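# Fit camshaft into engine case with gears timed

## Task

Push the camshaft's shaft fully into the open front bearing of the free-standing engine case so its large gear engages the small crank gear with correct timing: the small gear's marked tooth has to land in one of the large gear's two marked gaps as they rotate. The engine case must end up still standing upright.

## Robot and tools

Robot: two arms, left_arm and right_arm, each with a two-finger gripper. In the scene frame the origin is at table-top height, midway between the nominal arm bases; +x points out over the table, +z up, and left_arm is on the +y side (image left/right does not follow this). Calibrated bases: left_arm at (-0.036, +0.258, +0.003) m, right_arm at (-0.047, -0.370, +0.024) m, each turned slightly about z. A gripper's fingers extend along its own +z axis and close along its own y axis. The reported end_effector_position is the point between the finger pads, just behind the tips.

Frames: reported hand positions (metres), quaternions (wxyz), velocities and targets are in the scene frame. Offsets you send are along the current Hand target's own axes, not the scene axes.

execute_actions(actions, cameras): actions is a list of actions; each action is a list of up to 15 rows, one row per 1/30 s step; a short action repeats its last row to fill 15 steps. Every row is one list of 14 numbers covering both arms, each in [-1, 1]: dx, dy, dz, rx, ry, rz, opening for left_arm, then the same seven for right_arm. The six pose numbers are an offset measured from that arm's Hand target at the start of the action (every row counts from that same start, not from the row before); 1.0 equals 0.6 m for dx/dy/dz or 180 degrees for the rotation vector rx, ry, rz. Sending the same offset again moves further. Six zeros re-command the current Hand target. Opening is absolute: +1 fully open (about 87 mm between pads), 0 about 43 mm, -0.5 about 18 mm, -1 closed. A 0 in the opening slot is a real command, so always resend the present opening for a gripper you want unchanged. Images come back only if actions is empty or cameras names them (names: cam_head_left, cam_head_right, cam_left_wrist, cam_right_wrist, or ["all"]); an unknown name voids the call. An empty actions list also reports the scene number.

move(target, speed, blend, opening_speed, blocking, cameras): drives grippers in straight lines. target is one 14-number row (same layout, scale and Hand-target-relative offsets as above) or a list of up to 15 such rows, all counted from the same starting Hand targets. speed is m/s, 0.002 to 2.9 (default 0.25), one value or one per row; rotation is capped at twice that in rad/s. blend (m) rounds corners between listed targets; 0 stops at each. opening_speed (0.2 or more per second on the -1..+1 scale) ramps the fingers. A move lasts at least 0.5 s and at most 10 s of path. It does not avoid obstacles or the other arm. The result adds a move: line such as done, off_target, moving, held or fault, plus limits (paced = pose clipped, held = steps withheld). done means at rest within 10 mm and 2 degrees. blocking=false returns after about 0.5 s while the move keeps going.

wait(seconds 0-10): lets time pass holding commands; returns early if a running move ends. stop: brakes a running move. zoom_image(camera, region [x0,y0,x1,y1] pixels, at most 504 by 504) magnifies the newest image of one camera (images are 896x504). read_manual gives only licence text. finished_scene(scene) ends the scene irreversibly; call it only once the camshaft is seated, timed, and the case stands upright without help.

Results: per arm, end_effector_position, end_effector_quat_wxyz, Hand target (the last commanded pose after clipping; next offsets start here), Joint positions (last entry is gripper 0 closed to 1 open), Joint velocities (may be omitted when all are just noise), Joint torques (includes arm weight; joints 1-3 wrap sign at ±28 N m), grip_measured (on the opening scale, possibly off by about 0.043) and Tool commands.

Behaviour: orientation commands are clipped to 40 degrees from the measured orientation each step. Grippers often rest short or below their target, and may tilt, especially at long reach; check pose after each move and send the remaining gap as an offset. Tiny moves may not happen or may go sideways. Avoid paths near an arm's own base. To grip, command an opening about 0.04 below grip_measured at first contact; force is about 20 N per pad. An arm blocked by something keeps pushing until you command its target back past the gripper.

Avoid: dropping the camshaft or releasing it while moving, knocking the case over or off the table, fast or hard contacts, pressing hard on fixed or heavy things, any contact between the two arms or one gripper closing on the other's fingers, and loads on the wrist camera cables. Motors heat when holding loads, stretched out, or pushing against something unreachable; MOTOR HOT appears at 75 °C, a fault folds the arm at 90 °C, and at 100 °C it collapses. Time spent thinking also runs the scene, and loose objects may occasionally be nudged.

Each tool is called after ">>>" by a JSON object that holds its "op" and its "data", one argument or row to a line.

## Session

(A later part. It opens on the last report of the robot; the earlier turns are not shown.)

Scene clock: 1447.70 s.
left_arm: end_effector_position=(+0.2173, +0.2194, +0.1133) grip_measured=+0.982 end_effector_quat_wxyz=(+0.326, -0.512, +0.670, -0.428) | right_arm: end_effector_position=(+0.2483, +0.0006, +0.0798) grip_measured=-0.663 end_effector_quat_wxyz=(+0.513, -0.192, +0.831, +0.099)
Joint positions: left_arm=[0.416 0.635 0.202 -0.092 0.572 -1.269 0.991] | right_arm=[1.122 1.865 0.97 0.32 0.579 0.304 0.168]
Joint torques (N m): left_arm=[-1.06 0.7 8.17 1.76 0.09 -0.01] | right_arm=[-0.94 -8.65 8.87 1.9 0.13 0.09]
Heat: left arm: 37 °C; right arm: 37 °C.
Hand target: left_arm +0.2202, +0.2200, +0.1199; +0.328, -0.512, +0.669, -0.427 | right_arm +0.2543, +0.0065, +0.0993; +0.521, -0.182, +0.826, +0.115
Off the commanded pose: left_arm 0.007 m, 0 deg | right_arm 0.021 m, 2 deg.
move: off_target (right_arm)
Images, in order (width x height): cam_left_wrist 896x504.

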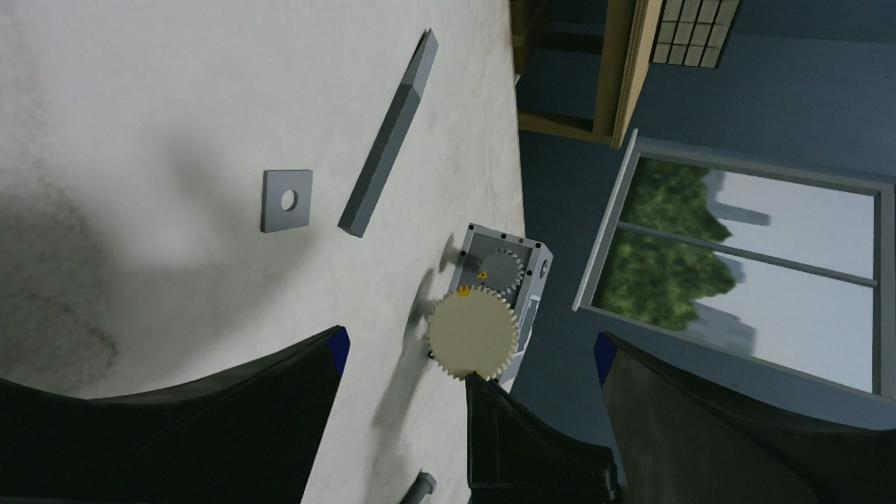

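>>> {"op": "move", "data": {
  "target": [0,0,0,0,0,0,1,-0.0125,0,0.002,0,0.005,0,-0.72],
  "speed": 0.05,
  "cameras": ["cam_left_wrist"]
}}

>>> {"op": "zoom_image", "data": {
  "camera": "cam_left_wrist",
  "region": [390, 220, 570, 400]
}}

Scene clock: 1456.17 s.
left_arm: end_effector_position=(+0.2173, +0.2194, +0.1133) grip_measured=+0.982 end_effector_quat_wxyz=(+0.326, -0.512, +0.670, -0.428) | right_arm: end_effector_position=(+0.2488, +0.0009, +0.0808) grip_measured=-0.663 end_effector_quat_wxyz=(+0.499, -0.197, +0.839, +0.095)
Joint positions: left_arm=[0.416 0.635 0.202 -0.092 0.572 -1.269 0.991] | right_arm=[1.115 1.863 1.006 0.248 0.561 0.314 0.168]
Joint torques (N m): left_arm=[-1.05 0.7 8.18 1.77 0.09 -0.01] | right_arm=[-1.1 -8.81 9.4 2.06 0.19 0.03]
Heat: left arm: 38 °C; right arm: 38 °C.
Hand target: left_arm +0.2202, +0.2200, +0.1199; +0.328, -0.512, +0.669, -0.427 | right_arm +0.2584, +0.0084, +0.1057; +0.514, -0.183, +0.830, +0.114
Off the commanded pose: left_arm 0.007 m, 0 deg | right_arm 0.028 m, 3 deg.
move: off_target (right_arm)
Images, in order (width x height): cam_left_wrist 896x504.

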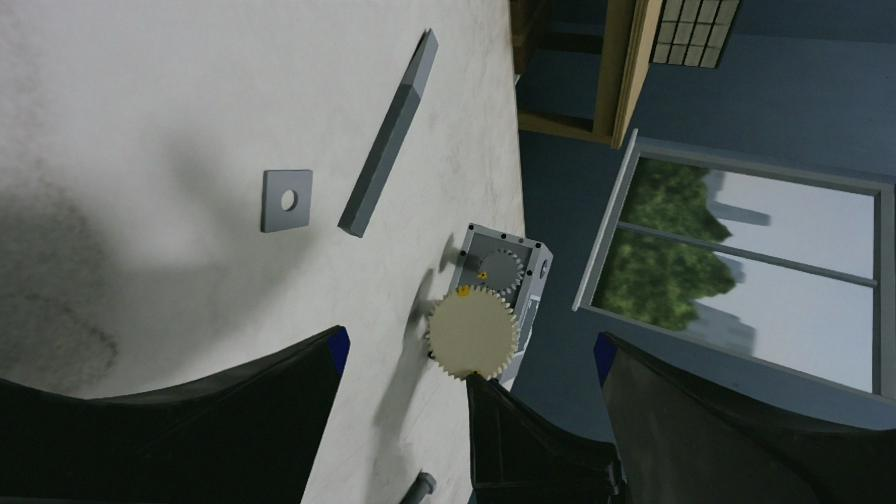

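Scaled by 2.800 from the camera's 896x504 image, which has a finer 1280x720 frame.

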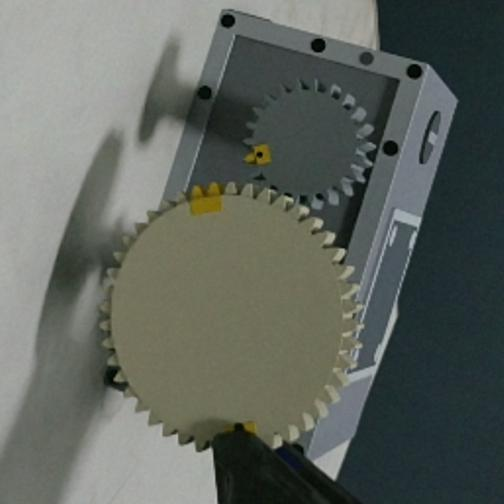

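>>> {"op": "move", "data": {
  "target": [0,0,0,0,0,0,1,-0.012,0,0.002,0,0.006,0,-0.72],
  "speed": 0.05,
  "cameras": ["cam_left_wrist"]
}}

>>> {"op": "zoom_image", "data": {
  "camera": "cam_left_wrist",
  "region": [390, 220, 570, 400]
}}

Scene clock: 1461.37 s.
left_arm: end_effector_position=(+0.2173, +0.2194, +0.1133) grip_measured=+0.982 end_effector_quat_wxyz=(+0.326, -0.512, +0.670, -0.428) | right_arm: end_effector_position=(+0.2496, +0.0011, +0.0826) grip_measured=-0.662 end_effector_quat_wxyz=(+0.483, -0.201, +0.847, +0.093)
Joint positions: left_arm=[0.416 0.635 0.202 -0.092 0.572 -1.269 0.991] | right_arm=[1.105 1.862 1.046 0.172 0.537 0.323 0.169]
Joint torques (N m): left_arm=[-1.05 0.7 8.18 1.76 0.09 -0.01] | right_arm=[-1.18 -8.8 9.96 2.16 0.29 0]
Heat: left arm: 38 °C; right arm: 39 °C.
Hand target: left_arm +0.2202, +0.2200, +0.1199; +0.328, -0.512, +0.669, -0.427 | right_arm +0.2623, +0.0101, +0.1116; +0.506, -0.184, +0.835, +0.112
Off the commanded pose: left_arm 0.007 m, 0 deg | right_arm 0.033 m, 4 deg.
move: off_target (right_arm)
Images, in order (width x height): cam_left_wrist 896x504.

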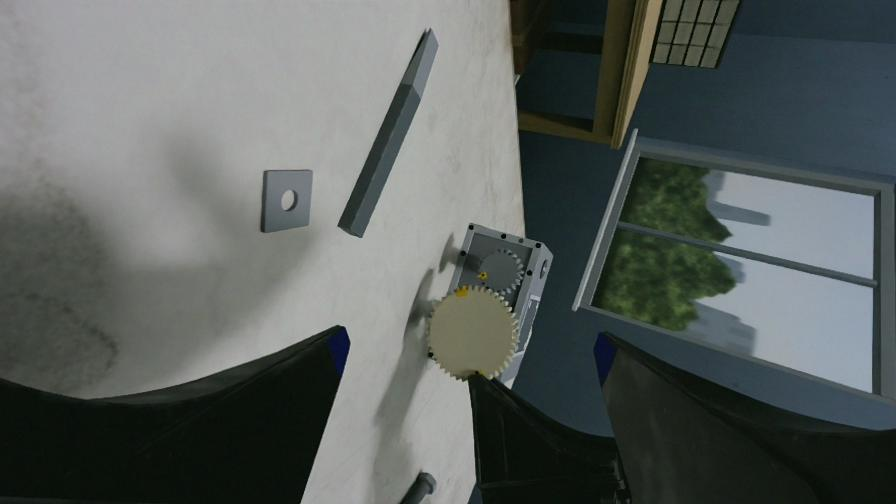

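Scaled by 2.800 from the camera's 896x504 image, which has a finer 1280x720 frame.

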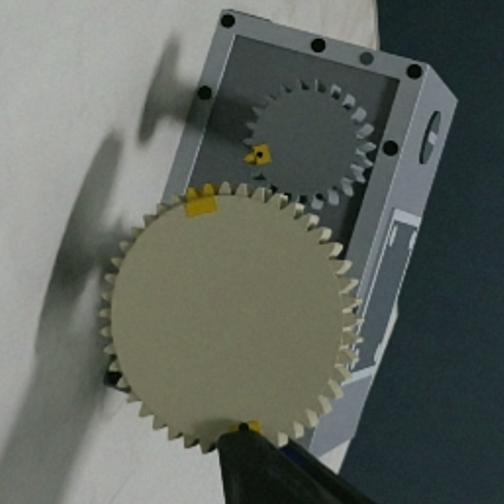

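>>> {"op": "move", "data": {
  "target": [
    [0,0,0,0,0,0,1,0,0,0,0,0,0,-0.72],
    [0,0,0,0,0,0,1,0.012,0,-0.002,0,-0.006,0,-0.72],
    [0,0,0,0,0,0,1,0.012,0,-0.002,0,-0.006,0,-0.3]
  ],
  "speed": 0.05,
  "opening_speed": 0.3,
  "cameras": ["cam_left_wrist","cam_right_wrist"]
}}

>>> {"op": "zoom_image", "data": {
  "camera": "cam_left_wrist",
  "region": [390, 220, 570, 400]
}}

Scene clock: 1471.00 s.
left_arm: end_effector_position=(+0.2173, +0.2194, +0.1133) grip_measured=+0.982 end_effector_quat_wxyz=(+0.326, -0.512, +0.670, -0.428) | right_arm: end_effector_position=(+0.2540, +0.0067, +0.0903) grip_measured=-0.300 end_effector_quat_wxyz=(+0.498, -0.193, +0.839, +0.104)
Joint positions: left_arm=[0.416 0.635 0.202 -0.092 0.572 -1.269 0.991] | right_arm=[1.105 1.862 1.046 0.217 0.543 0.32 0.35]
Joint torques (N m): left_arm=[-1.05 0.69 8.2 1.75 0.09 -0.01] | right_arm=[-0.39 -8.66 6.23 2.37 0.35 -0.03]
Heat: left arm: 38 °C; right arm: 38 °C.
Hand target: left_arm +0.2202, +0.2200, +0.1199; +0.328, -0.512, +0.669, -0.427 | right_arm +0.2583, +0.0083, +0.1057; +0.514, -0.183, +0.830, +0.114
Off the commanded pose: left_arm 0.007 m, 0 deg | right_arm 0.016 m, 3 deg.
move: off_target (right_arm); target 3's new opening was sent with right_arm's hand 0.024 m and 5 deg from that target
Images, in order (width x height): cam_left_wrist 896x504, cam_right_wrist 896x504.

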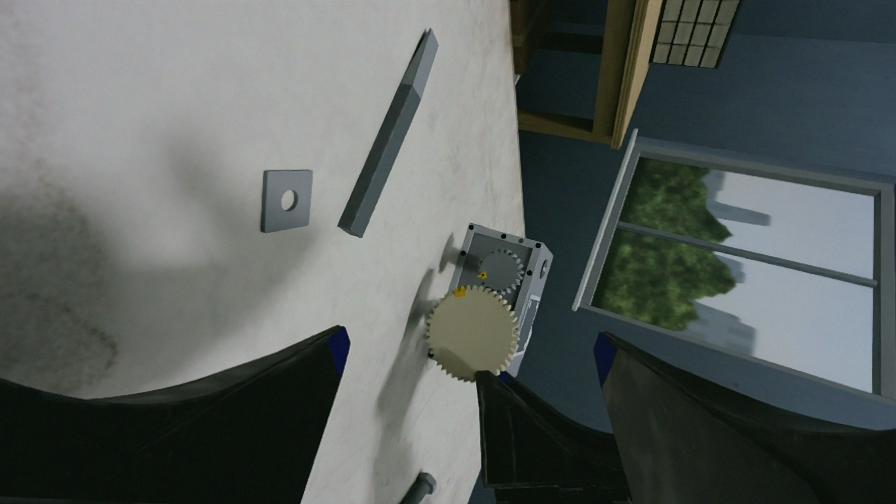

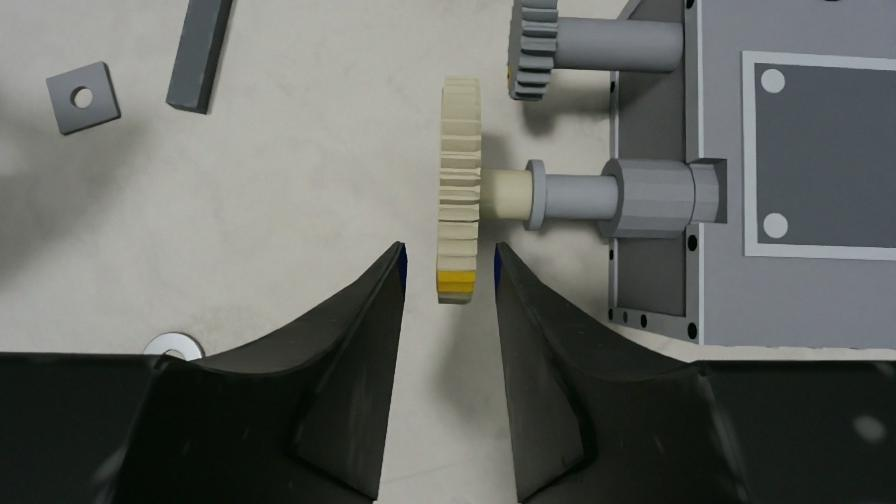

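Scaled by 2.800 from the camera's 896x504 image, which has a finer 1280x720 frame.

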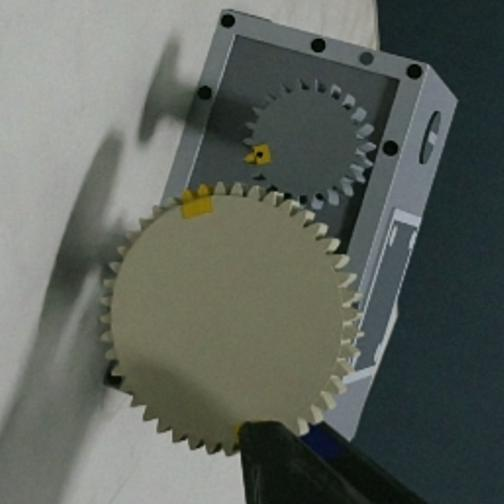

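>>> {"op": "move", "data": {
  "target": [0.2,0.0267,0.1227,0.326,0.1197,0.5166,-1,0,0,-0.15,0,0,0,-0.3],
  "speed": 0.3,
  "cameras": ["cam_left_wrist","cam_right_wrist"]
}}

Scene clock: 1487.07 s.
left_arm: end_effector_position=(+0.2429, +0.0914, +0.0654) grip_measured=-1.000 end_effector_quat_wxyz=(+0.567, +0.371, +0.624, -0.390) | right_arm: end_effector_position=(+0.1882, -0.0247, +0.1394) grip_measured=-0.300 end_effector_quat_wxyz=(+0.508, -0.193, +0.833, +0.105)
Joint positions: left_arm=[0.003 1.821 0.21 1.494 1.094 0.038 0] | right_arm=[1.248 1.567 0.915 0.023 0.67 0.401 0.35]
Joint torques (N m): left_arm=[-0.95 -3 3.26 2.28 0.25 0.06] | right_arm=[0.58 -6.93 5.63 2.09 0.38 0.22]
Heat: left arm: 38 °C; right arm: 38 °C.
Hand target: left_arm +0.2472, +0.0886, +0.0743; +0.593, +0.385, +0.593, -0.385 | right_arm +0.1851, -0.0257, +0.1457; +0.514, -0.183, +0.830, +0.114
Off the commanded pose: left_arm 0.010 m, 5 deg | right_arm 0.007 m, 2 deg.
joint sent to its limit (left arm) — joint 4 (wrist pitch), upper limit. The joint targets still meet the commanded pose.
move: off_target (left_arm)
Images, in order (width x height): cam_left_wrist 896x504, cam_right_wrist 896x504.

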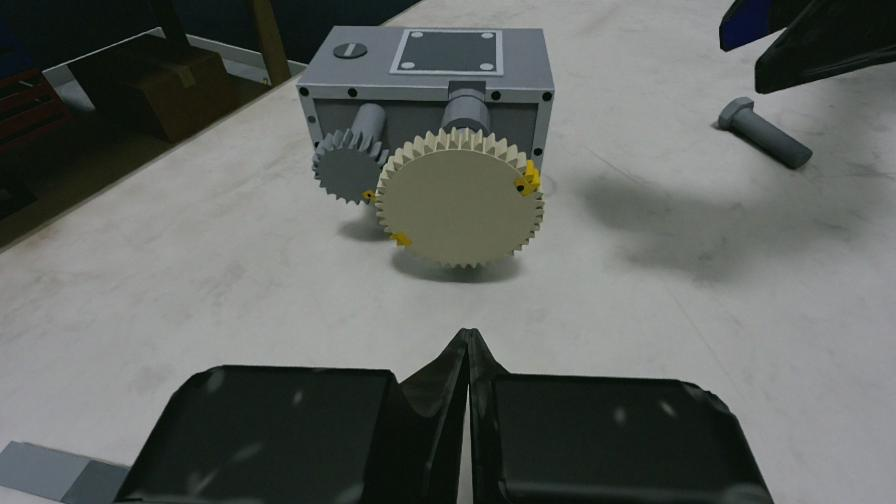

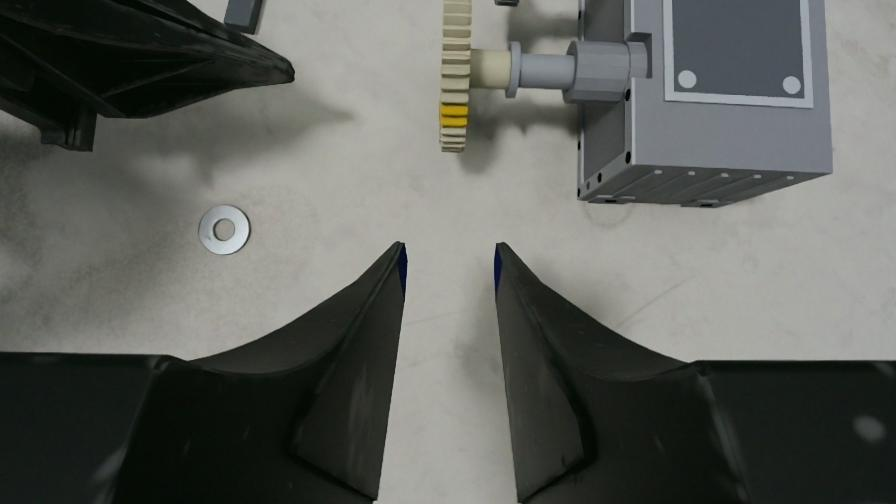

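>>> {"op": "move", "data": {
  "target": [-0.008,0.0098,0.109,0,0,0,-1,0,0,0,0,0,0,-0.3],
  "speed": 0.15,
  "cameras": ["cam_left_wrist","cam_right_wrist"]
}}

Scene clock: 1493.73 s.
left_arm: end_effector_position=(+0.2739, +0.0344, +0.0721) grip_measured=-1.000 end_effector_quat_wxyz=(+0.578, +0.383, +0.607, -0.390) | right_arm: end_effector_position=(+0.1882, -0.0247, +0.1394) grip_measured=-0.300 end_effector_quat_wxyz=(+0.508, -0.193, +0.833, +0.105)
Joint positions: left_arm=[-0.216 1.91 0.37 1.494 0.896 0.005 0] | right_arm=[1.248 1.567 0.915 0.023 0.67 0.401 0.35]
Joint torques (N m): left_arm=[-1.02 -3.9 3.71 2.19 -0.04 -0.06] | right_arm=[0.58 -6.79 5.64 2.08 0.39 0.22]
Heat: left arm: 36 °C; right arm: 39 °C.
Hand target: left_arm +0.2792, +0.0313, +0.0791; +0.593, +0.385, +0.593, -0.385 | right_arm +0.1852, -0.0257, +0.1457; +0.514, -0.183, +0.830, +0.114
Off the commanded pose: left_arm 0.009 m, 2 deg | right_arm 0.007 m, 2 deg.
move: done
Images, in order (width x height): cam_left_wrist 896x504, cam_right_wrist 896x504.

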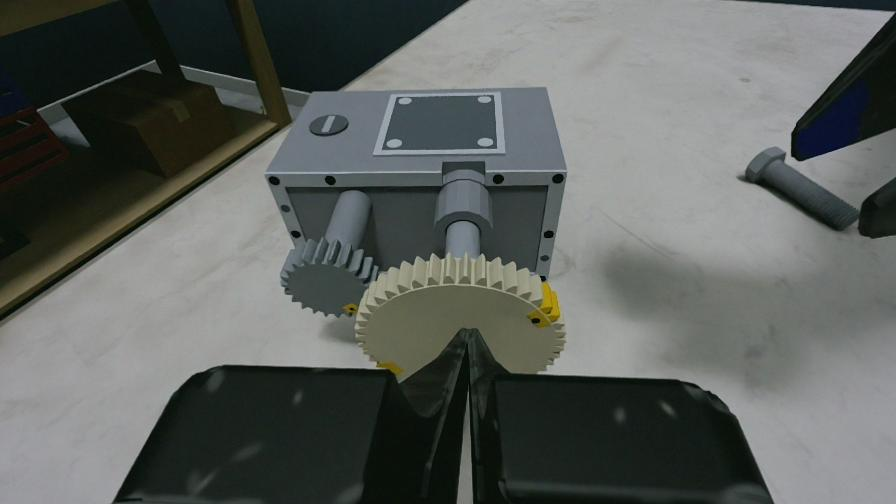

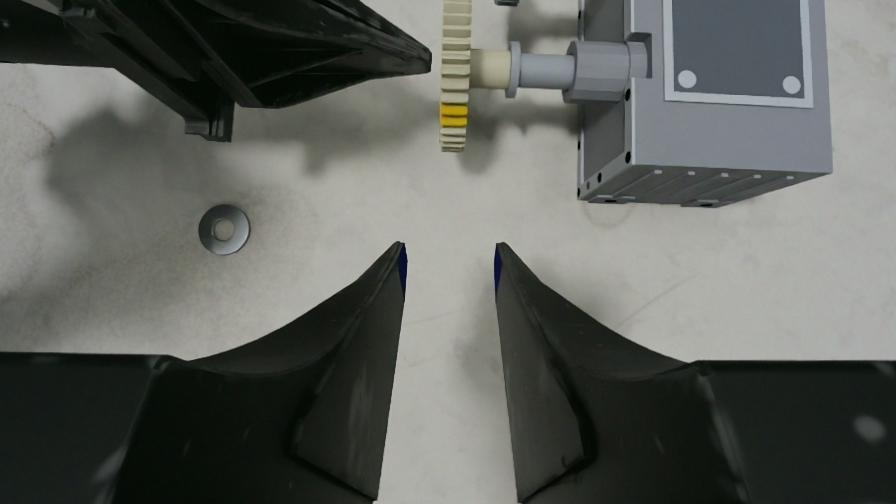

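>>> {"op": "move", "data": {
  "target": [0.003,0.007,0.02,0,0,0,-1,0,0,0,0,0,0,-0.3],
  "speed": 0.05,
  "cameras": ["cam_left_wrist","cam_right_wrist"]
}}

Scene clock: 1499.37 s.
left_arm: end_effector_position=(+0.2828, +0.0256, +0.0718) grip_measured=-1.000 end_effector_quat_wxyz=(+0.581, +0.384, +0.603, -0.389) | right_arm: end_effector_position=(+0.1882, -0.0247, +0.1394) grip_measured=-0.300 end_effector_quat_wxyz=(+0.508, -0.193, +0.833, +0.105)
Joint positions: left_arm=[-0.239 1.941 0.412 1.494 0.872 0.004 0] | right_arm=[1.248 1.567 0.915 0.023 0.67 0.401 0.35]
Joint torques (N m): left_arm=[-1.16 -4.15 3.99 2.07 -0.07 -0.05] | right_arm=[0.66 -6.87 5.68 2.09 0.4 0.21]
Heat: left arm: 35 °C; right arm: 39 °C.
Hand target: left_arm +0.2880, +0.0220, +0.0773; +0.593, +0.385, +0.593, -0.385 | right_arm +0.1852, -0.0257, +0.1457; +0.514, -0.183, +0.830, +0.114
Off the commanded pose: left_arm 0.008 m, 2 deg | right_arm 0.007 m, 2 deg.
move: done
Images, in order (width x height): cam_left_wrist 896x504, cam_right_wrist 896x504.

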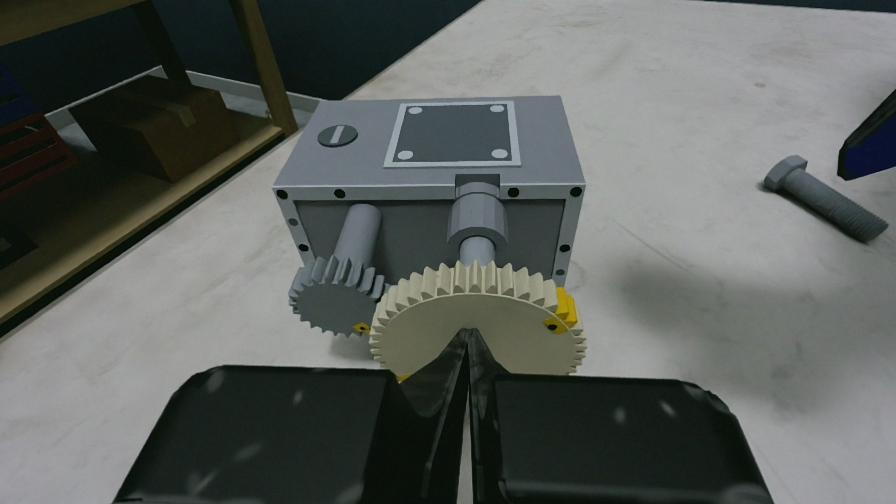

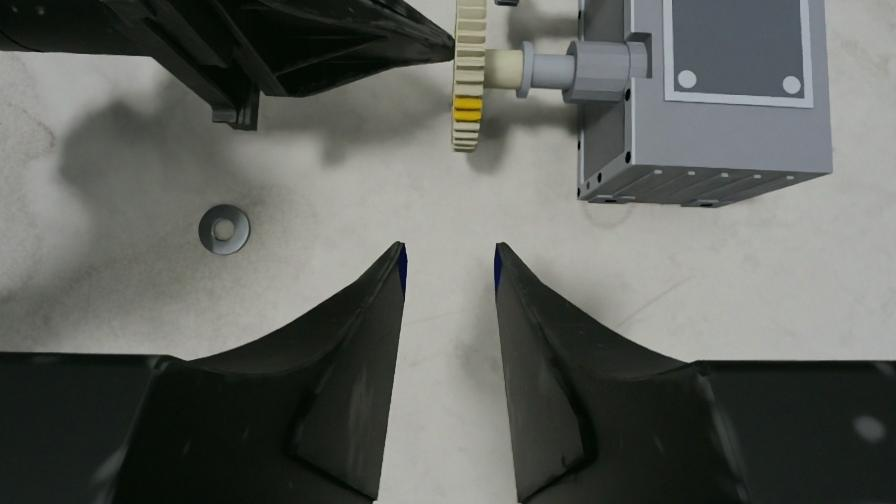

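>>> {"op": "move", "data": {
  "target": [0.002,-0.009,0.01,0,0,0,-1,0,0,0,0,0,0,-0.3],
  "speed": 0.05,
  "cameras": ["cam_left_wrist","cam_right_wrist"]
}}

>>> {"op": "zoom_image", "data": {
  "camera": "cam_right_wrist",
  "region": [420, 0, 640, 160]
}}

Scene clock: 1505.87 s.
left_arm: end_effector_position=(+0.2803, +0.0182, +0.0695) grip_measured=-1.000 end_effector_quat_wxyz=(+0.579, +0.383, +0.606, -0.389) | right_arm: end_effector_position=(+0.1882, -0.0247, +0.1394) grip_measured=-0.300 end_effector_quat_wxyz=(+0.508, -0.193, +0.833, +0.105)
Joint positions: left_arm=[-0.27 1.947 0.412 1.494 0.841 0.004 0] | right_arm=[1.248 1.567 0.915 0.023 0.67 0.401 0.35]
Joint torques (N m): left_arm=[-1.13 -4.12 3.99 2.16 -0.05 -0.04] | right_arm=[0.54 -6.83 5.63 2.05 0.41 0.21]
Heat: left arm: 35 °C; right arm: 38 °C.
Hand target: left_arm +0.2855, +0.0143, +0.0761; +0.593, +0.385, +0.593, -0.385 | right_arm +0.1852, -0.0257, +0.1457; +0.514, -0.183, +0.830, +0.114
Off the commanded pose: left_arm 0.009 m, 2 deg | right_arm 0.007 m, 2 deg.
move: done
Images, in order (width x height): cam_left_wrist 896x504, cam_right_wrist 896x504.

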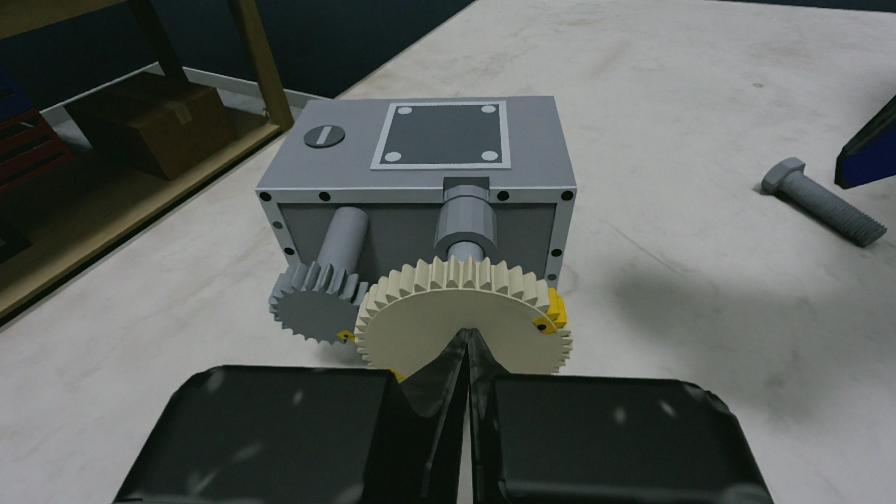

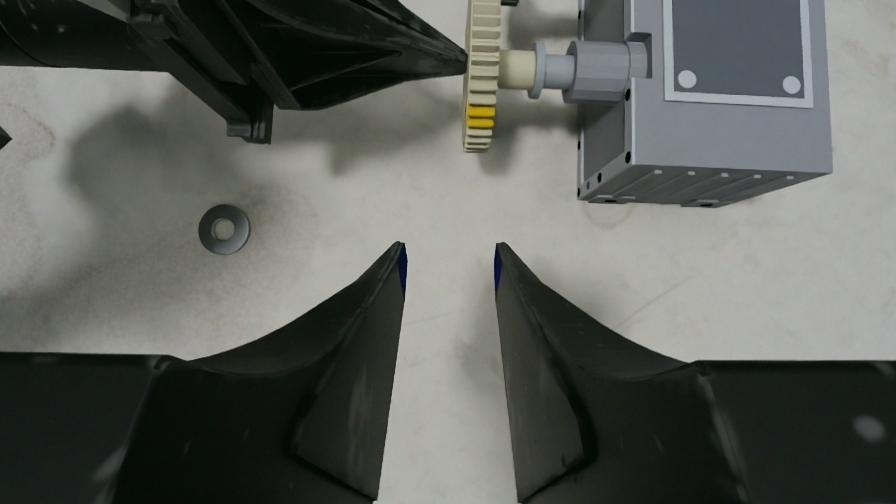

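Scaled by 2.291 from the camera's 896x504 image, which has a finer 1280x720 frame.

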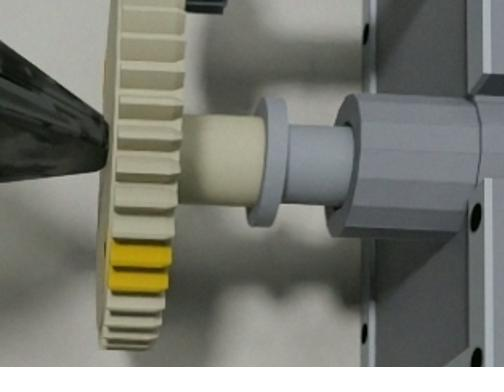

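>>> {"op": "move", "data": {
  "target": [0.001,-0.003,0.011,0,0,0,-1,0,0,0,0,0,0,-0.3],
  "speed": 0.04,
  "cameras": ["cam_left_wrist","cam_right_wrist"]
}}

>>> {"op": "zoom_image", "data": {
  "camera": "cam_right_wrist",
  "region": [420, 0, 640, 160]
}}

>>> {"op": "zoom_image", "data": {
  "camera": "cam_left_wrist",
  "region": [250, 230, 420, 390]
}}

Scene clock: 1513.83 s.
left_arm: end_effector_position=(+0.2811, +0.0157, +0.0685) grip_measured=-1.000 end_effector_quat_wxyz=(+0.579, +0.381, +0.607, -0.387) | right_arm: end_effector_position=(+0.1882, -0.0247, +0.1394) grip_measured=-0.300 end_effector_quat_wxyz=(+0.508, -0.193, +0.833, +0.105)
Joint positions: left_arm=[-0.281 1.953 0.416 1.494 0.825 0.003 0] | right_arm=[1.248 1.567 0.915 0.023 0.67 0.401 0.35]
Joint torques (N m): left_arm=[-2.1 -4 4.6 2.13 -0.12 -0.03] | right_arm=[0.55 -6.83 5.67 2.08 0.4 0.21]
Heat: left arm: 34 °C; right arm: 38 °C.
Hand target: left_arm +0.2864, +0.0076, +0.0754; +0.593, +0.385, +0.593, -0.385 | right_arm +0.1852, -0.0257, +0.1457; +0.514, -0.183, +0.830, +0.114
Off the commanded pose: left_arm 0.012 m, 2 deg | right_arm 0.007 m, 2 deg.
move: off_target (left_arm)
Images, in order (width x height): cam_left_wrist 896x504, cam_right_wrist 896x504.

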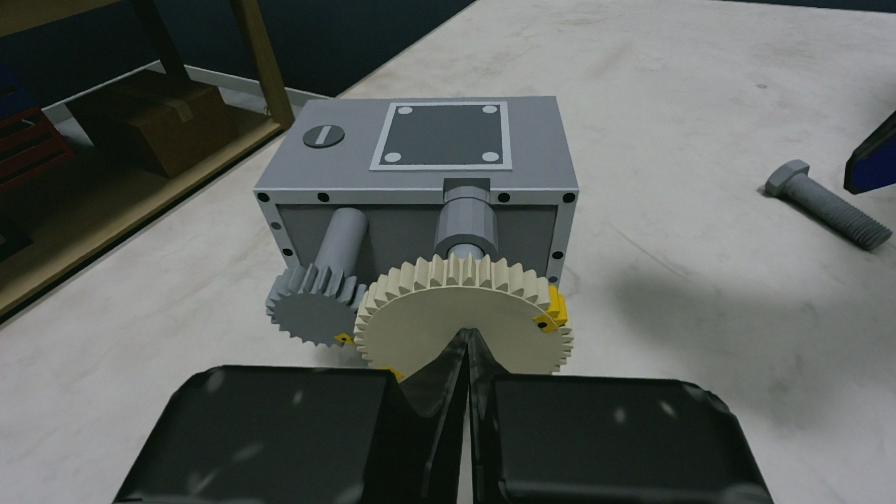

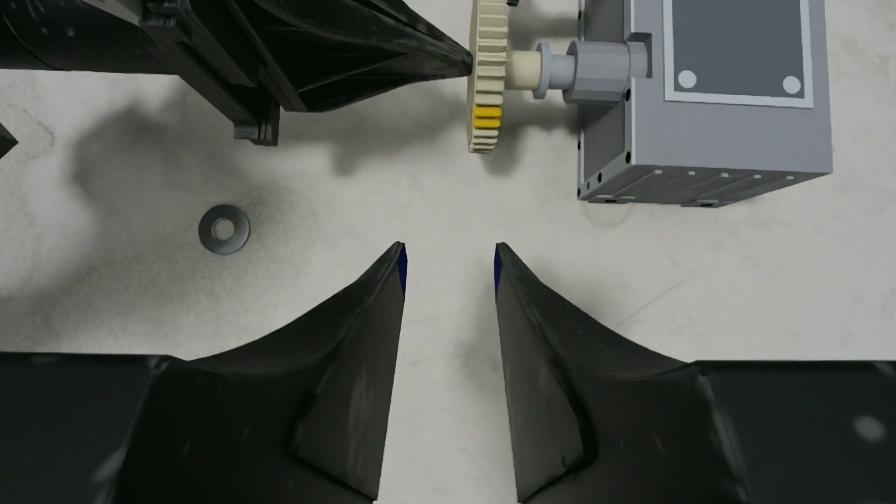

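Scaled by 2.291 from the camera's 896x504 image, which has a finer 1280x720 frame.

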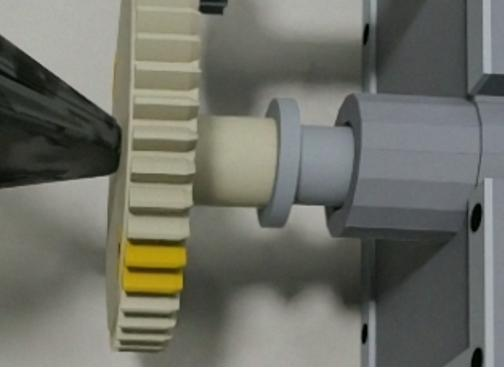

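Scaled by 2.965 from the camera's 896x504 image, which has a finer 1280x720 frame.

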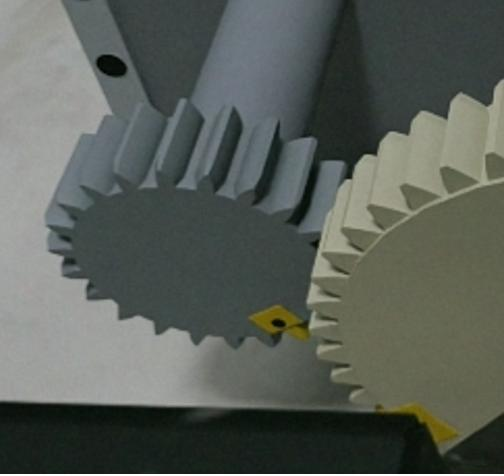

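>>> {"op": "move", "data": {
  "target": [
    [0,0.006,0.004,0,0,0,-1,0,0,0,0,0,0,-0.3],
    [0,-0.012,0.004,0,0,0,-1,0,0,0,0,0,0,-0.3],
    [0,0,0.004,0,0,0,-1,0,0,0,0,0,0,-0.3]
  ],
  "speed": 0.04,
  "cameras": ["cam_left_wrist","cam_right_wrist"]
}}

>>> {"op": "zoom_image", "data": {
  "camera": "cam_right_wrist",
  "region": [420, 0, 640, 160]
}}

>>> {"op": "zoom_image", "data": {
  "camera": "cam_left_wrist",
  "region": [250, 230, 420, 390]
}}

Scene clock: 1525.40 s.
left_arm: end_effector_position=(+0.2813, +0.0083, +0.0666) grip_measured=-1.000 end_effector_quat_wxyz=(+0.579, +0.380, +0.610, -0.386) | right_arm: end_effector_position=(+0.1882, -0.0247, +0.1394) grip_measured=-0.300 end_effector_quat_wxyz=(+0.508, -0.193, +0.833, +0.105)
Joint positions: left_arm=[-0.309 1.964 0.425 1.494 0.792 0.001 0] | right_arm=[1.248 1.567 0.915 0.023 0.67 0.401 0.35]
Joint torques (N m): left_arm=[-0.39 -4.62 4.51 2.11 0.15 -0.01] | right_arm=[0.58 -6.8 5.71 2.09 0.42 0.18]
Heat: left arm: 33 °C; right arm: 38 °C.
Hand target: left_arm +0.2874, +0.0054, +0.0754; +0.593, +0.385, +0.593, -0.385 | right_arm +0.1852, -0.0257, +0.1457; +0.514, -0.183, +0.830, +0.114
Off the commanded pose: left_arm 0.011 m, 3 deg | right_arm 0.007 m, 2 deg.
move: off_target (left_arm)
Images, in order (width x height): cam_left_wrist 896x504, cam_right_wrist 896x504.

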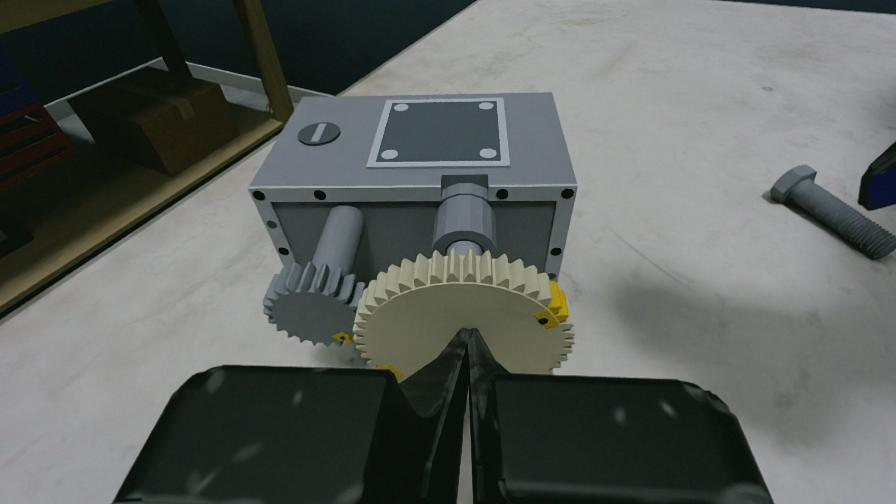

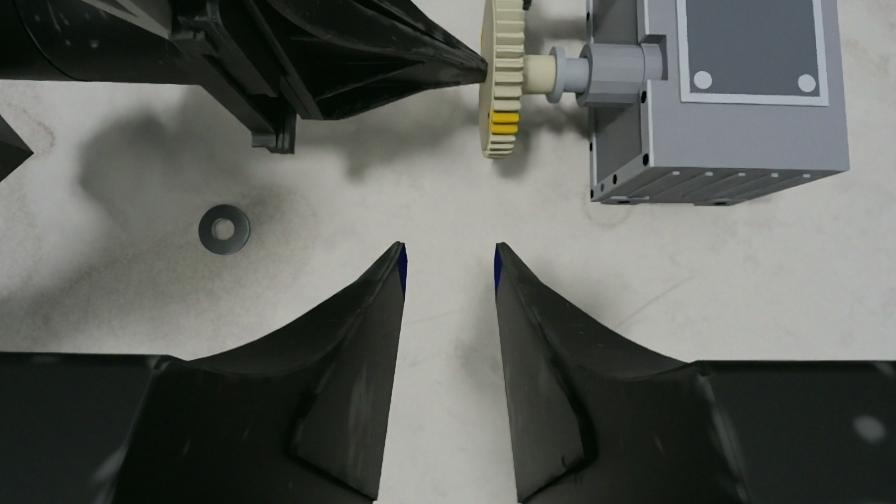

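Scaled by 2.291 from the camera's 896x504 image, which has a finer 1280x720 frame.

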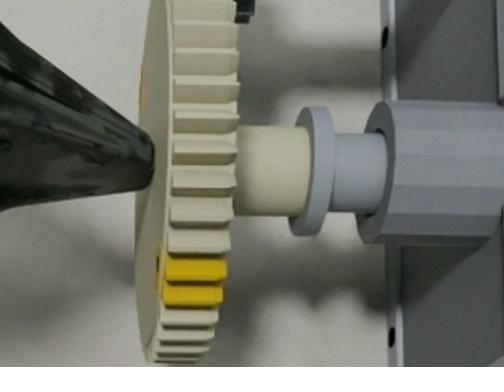

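Scaled by 2.965 from the camera's 896x504 image, which has a finer 1280x720 frame.

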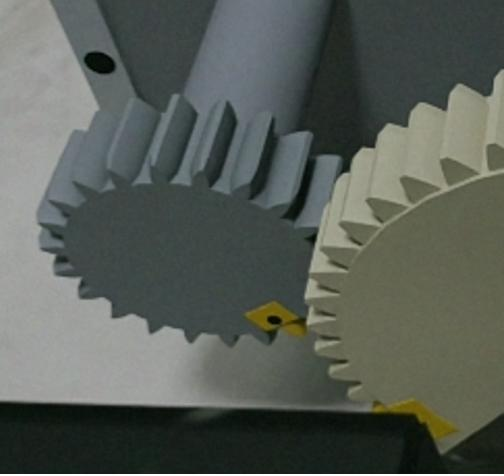

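>>> {"op": "move", "data": {
  "target": [0,0,-0.02,0,0,0,-1,0.011,-0.035,0.053,0,0,0,-0.3],
  "speed": 0.15,
  "cameras": ["cam_left_wrist","cam_right_wrist"]
}}

>>> {"op": "zoom_image", "data": {
  "camera": "cam_right_wrist",
  "region": [420, 0, 640, 160]
}}

>>> {"op": "zoom_image", "data": {
  "camera": "cam_left_wrist",
  "region": [250, 170, 470, 340]
}}

Scene clock: 1554.80 s.
left_arm: end_effector_position=(+0.2812, +0.0153, +0.0649) grip_measured=-1.000 end_effector_quat_wxyz=(+0.576, +0.379, +0.612, -0.388) | right_arm: end_effector_position=(+0.2152, -0.0339, +0.1272) grip_measured=-0.300 end_effector_quat_wxyz=(+0.512, -0.183, +0.832, +0.110)
Joint positions: left_arm=[-0.283 1.964 0.418 1.494 0.82 0.001 0] | right_arm=[1.157 1.593 0.868 0.145 0.601 0.35 0.35]
Joint torques (N m): left_arm=[0.12 -5.63 2.32 2.27 0.19 0.01] | right_arm=[-0.66 -4.92 5.57 2.33 0.22 -0.03]
Heat: left arm: 32 °C; right arm: 38 °C.
Hand target: left_arm +0.2826, +0.0164, +0.0754; +0.593, +0.385, +0.593, -0.385 | right_arm +0.2172, -0.0339, +0.1258; +0.514, -0.183, +0.830, +0.114
Off the commanded pose: left_arm 0.011 m, 3 deg | right_arm 0.003 m, 1 deg.
move: off_target (left_arm)
Images, in order (width x height): cam_left_wrist 896x504, cam_right_wrist 896x504.

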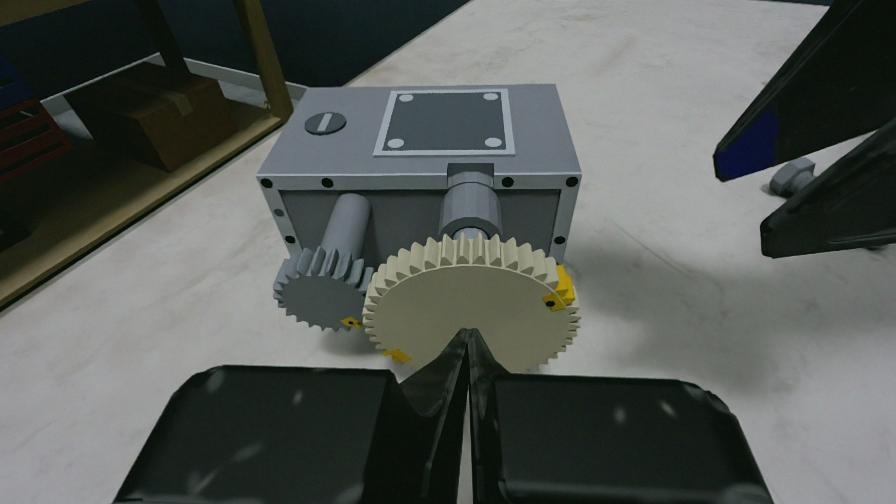

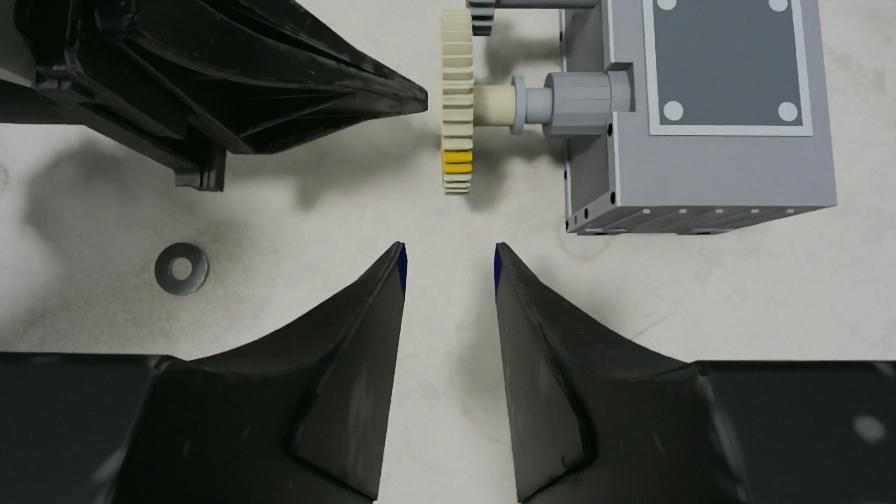

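Scaled by 2.291 from the camera's 896x504 image, which has a finer 1280x720 frame.

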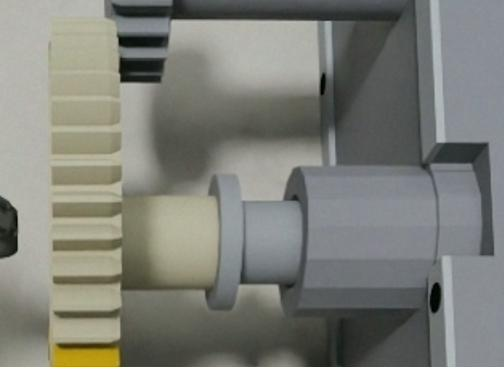

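Scaled by 2.291 from the camera's 896x504 image, which has a finer 1280x720 frame.

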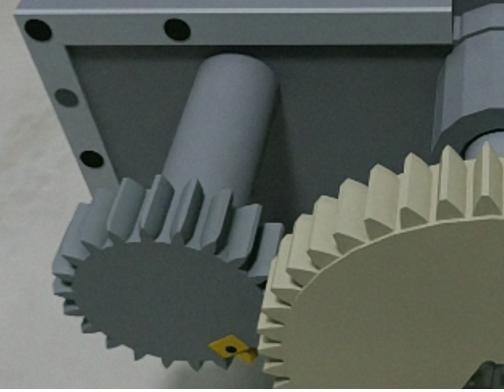

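>>> {"op": "move", "data": {
  "target": [-0.03,-0.005,0,0,0,0,-1,0,0,0,0,0,0,-0.3],
  "speed": 0.1,
  "cameras": ["cam_left_wrist","cam_right_wrist"]
}}

Scene clock: 1571.07 s.
left_arm: end_effector_position=(+0.2816, +0.0151, +0.0883) grip_measured=-1.000 end_effector_quat_wxyz=(+0.591, +0.383, +0.597, -0.384) | right_arm: end_effector_position=(+0.2152, -0.0338, +0.1273) grip_measured=-0.300 end_effector_quat_wxyz=(+0.512, -0.183, +0.832, +0.111)
Joint positions: left_arm=[-0.283 1.873 0.414 1.451 0.821 0.001 0] | right_arm=[1.157 1.593 0.868 0.146 0.601 0.35 0.35]
Joint torques (N m): left_arm=[-0.44 -6.63 2.69 1.67 0.1 -0.02] | right_arm=[-0.62 -4.88 5.7 2.34 0.19 -0.02]
Heat: left arm: 33 °C; right arm: 35 °C.
Hand target: left_arm +0.2799, +0.0152, +0.0936; +0.593, +0.385, +0.593, -0.385 | right_arm +0.2172, -0.0339, +0.1258; +0.514, -0.183, +0.830, +0.114
Off the commanded pose: left_arm 0.005 m, 0 deg | right_arm 0.002 m, 1 deg.
move: done
Images, in order (width x height): cam_left_wrist 896x504, cam_right_wrist 896x504.

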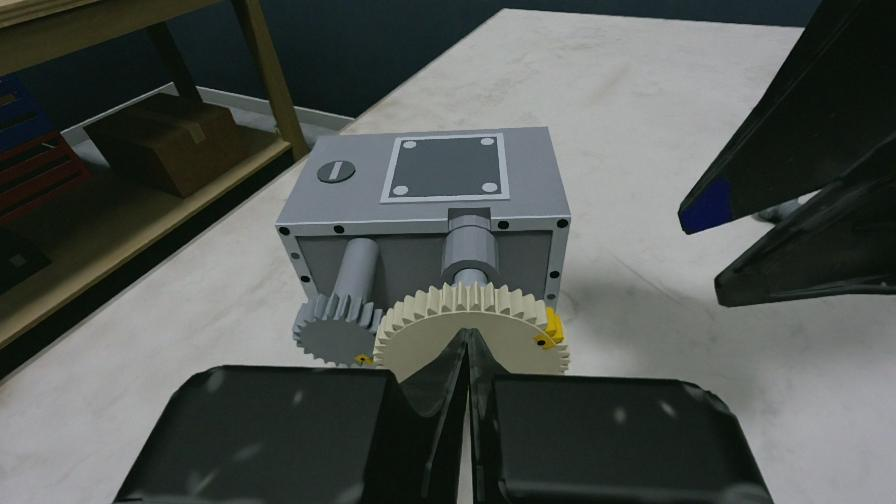

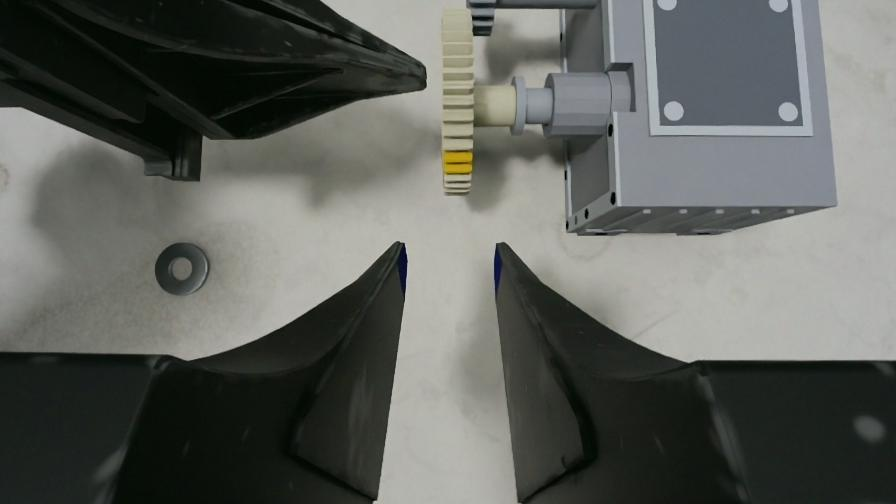

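>>> {"op": "move", "data": {
  "target": [
    [0,-0.01,0,0,0,0,-1,0,0,0,0,0,0,-0.3],
    [0,-0.01,0.018,0,0,0,-1,0,0,0,0,0,0,-0.3]
  ],
  "speed": 0.06,
  "cameras": ["cam_left_wrist","cam_right_wrist"]
}}

>>> {"op": "zoom_image", "data": {
  "camera": "cam_right_wrist",
  "region": [380, 0, 600, 210]
}}

Scene clock: 1576.93 s.
left_arm: end_effector_position=(+0.2749, +0.0060, +0.0879) grip_measured=-1.000 end_effector_quat_wxyz=(+0.588, +0.385, +0.597, -0.387) | right_arm: end_effector_position=(+0.2152, -0.0338, +0.1273) grip_measured=-0.300 end_effector_quat_wxyz=(+0.512, -0.183, +0.832, +0.111)
Joint positions: left_arm=[-0.321 1.864 0.406 1.444 0.79 0.001 0] | right_arm=[1.157 1.593 0.868 0.146 0.601 0.35 0.35]
Joint torques (N m): left_arm=[-1.03 -5.45 4.37 1.7 -0.04 -0.03] | right_arm=[-0.65 -4.86 5.64 2.37 0.21 -0.03]
Heat: left arm: 32 °C; right arm: 35 °C.
Hand target: left_arm +0.2787, +0.0028, +0.0935; +0.593, +0.385, +0.593, -0.385 | right_arm +0.2172, -0.0339, +0.1258; +0.514, -0.183, +0.830, +0.114
Off the commanded pose: left_arm 0.008 m, 1 deg | right_arm 0.002 m, 1 deg.
move: done
Images, in order (width x height): cam_left_wrist 896x504, cam_right_wrist 896x504.

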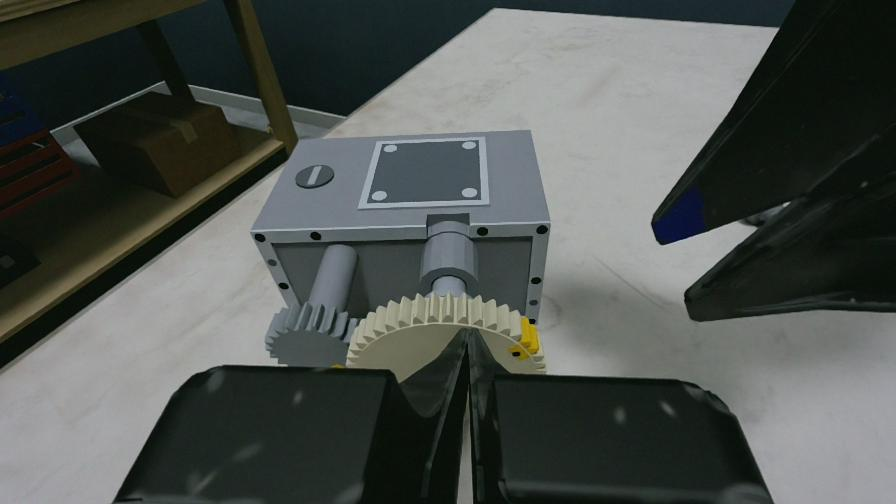

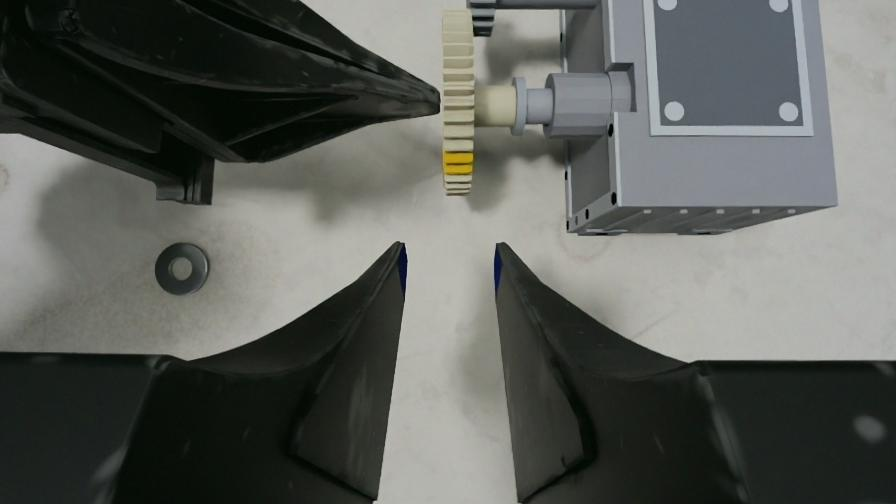

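Scaled by 2.291 from the camera's 896x504 image, which has a finer 1280x720 frame.

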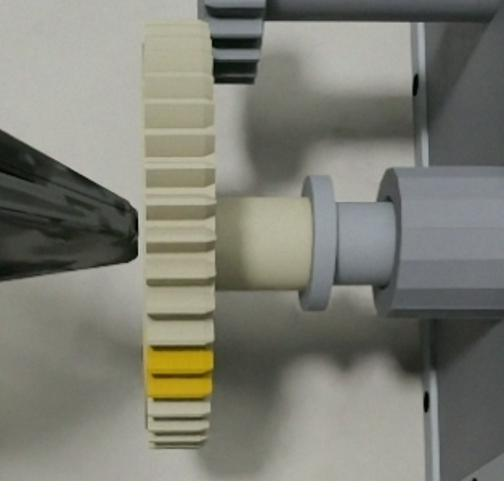

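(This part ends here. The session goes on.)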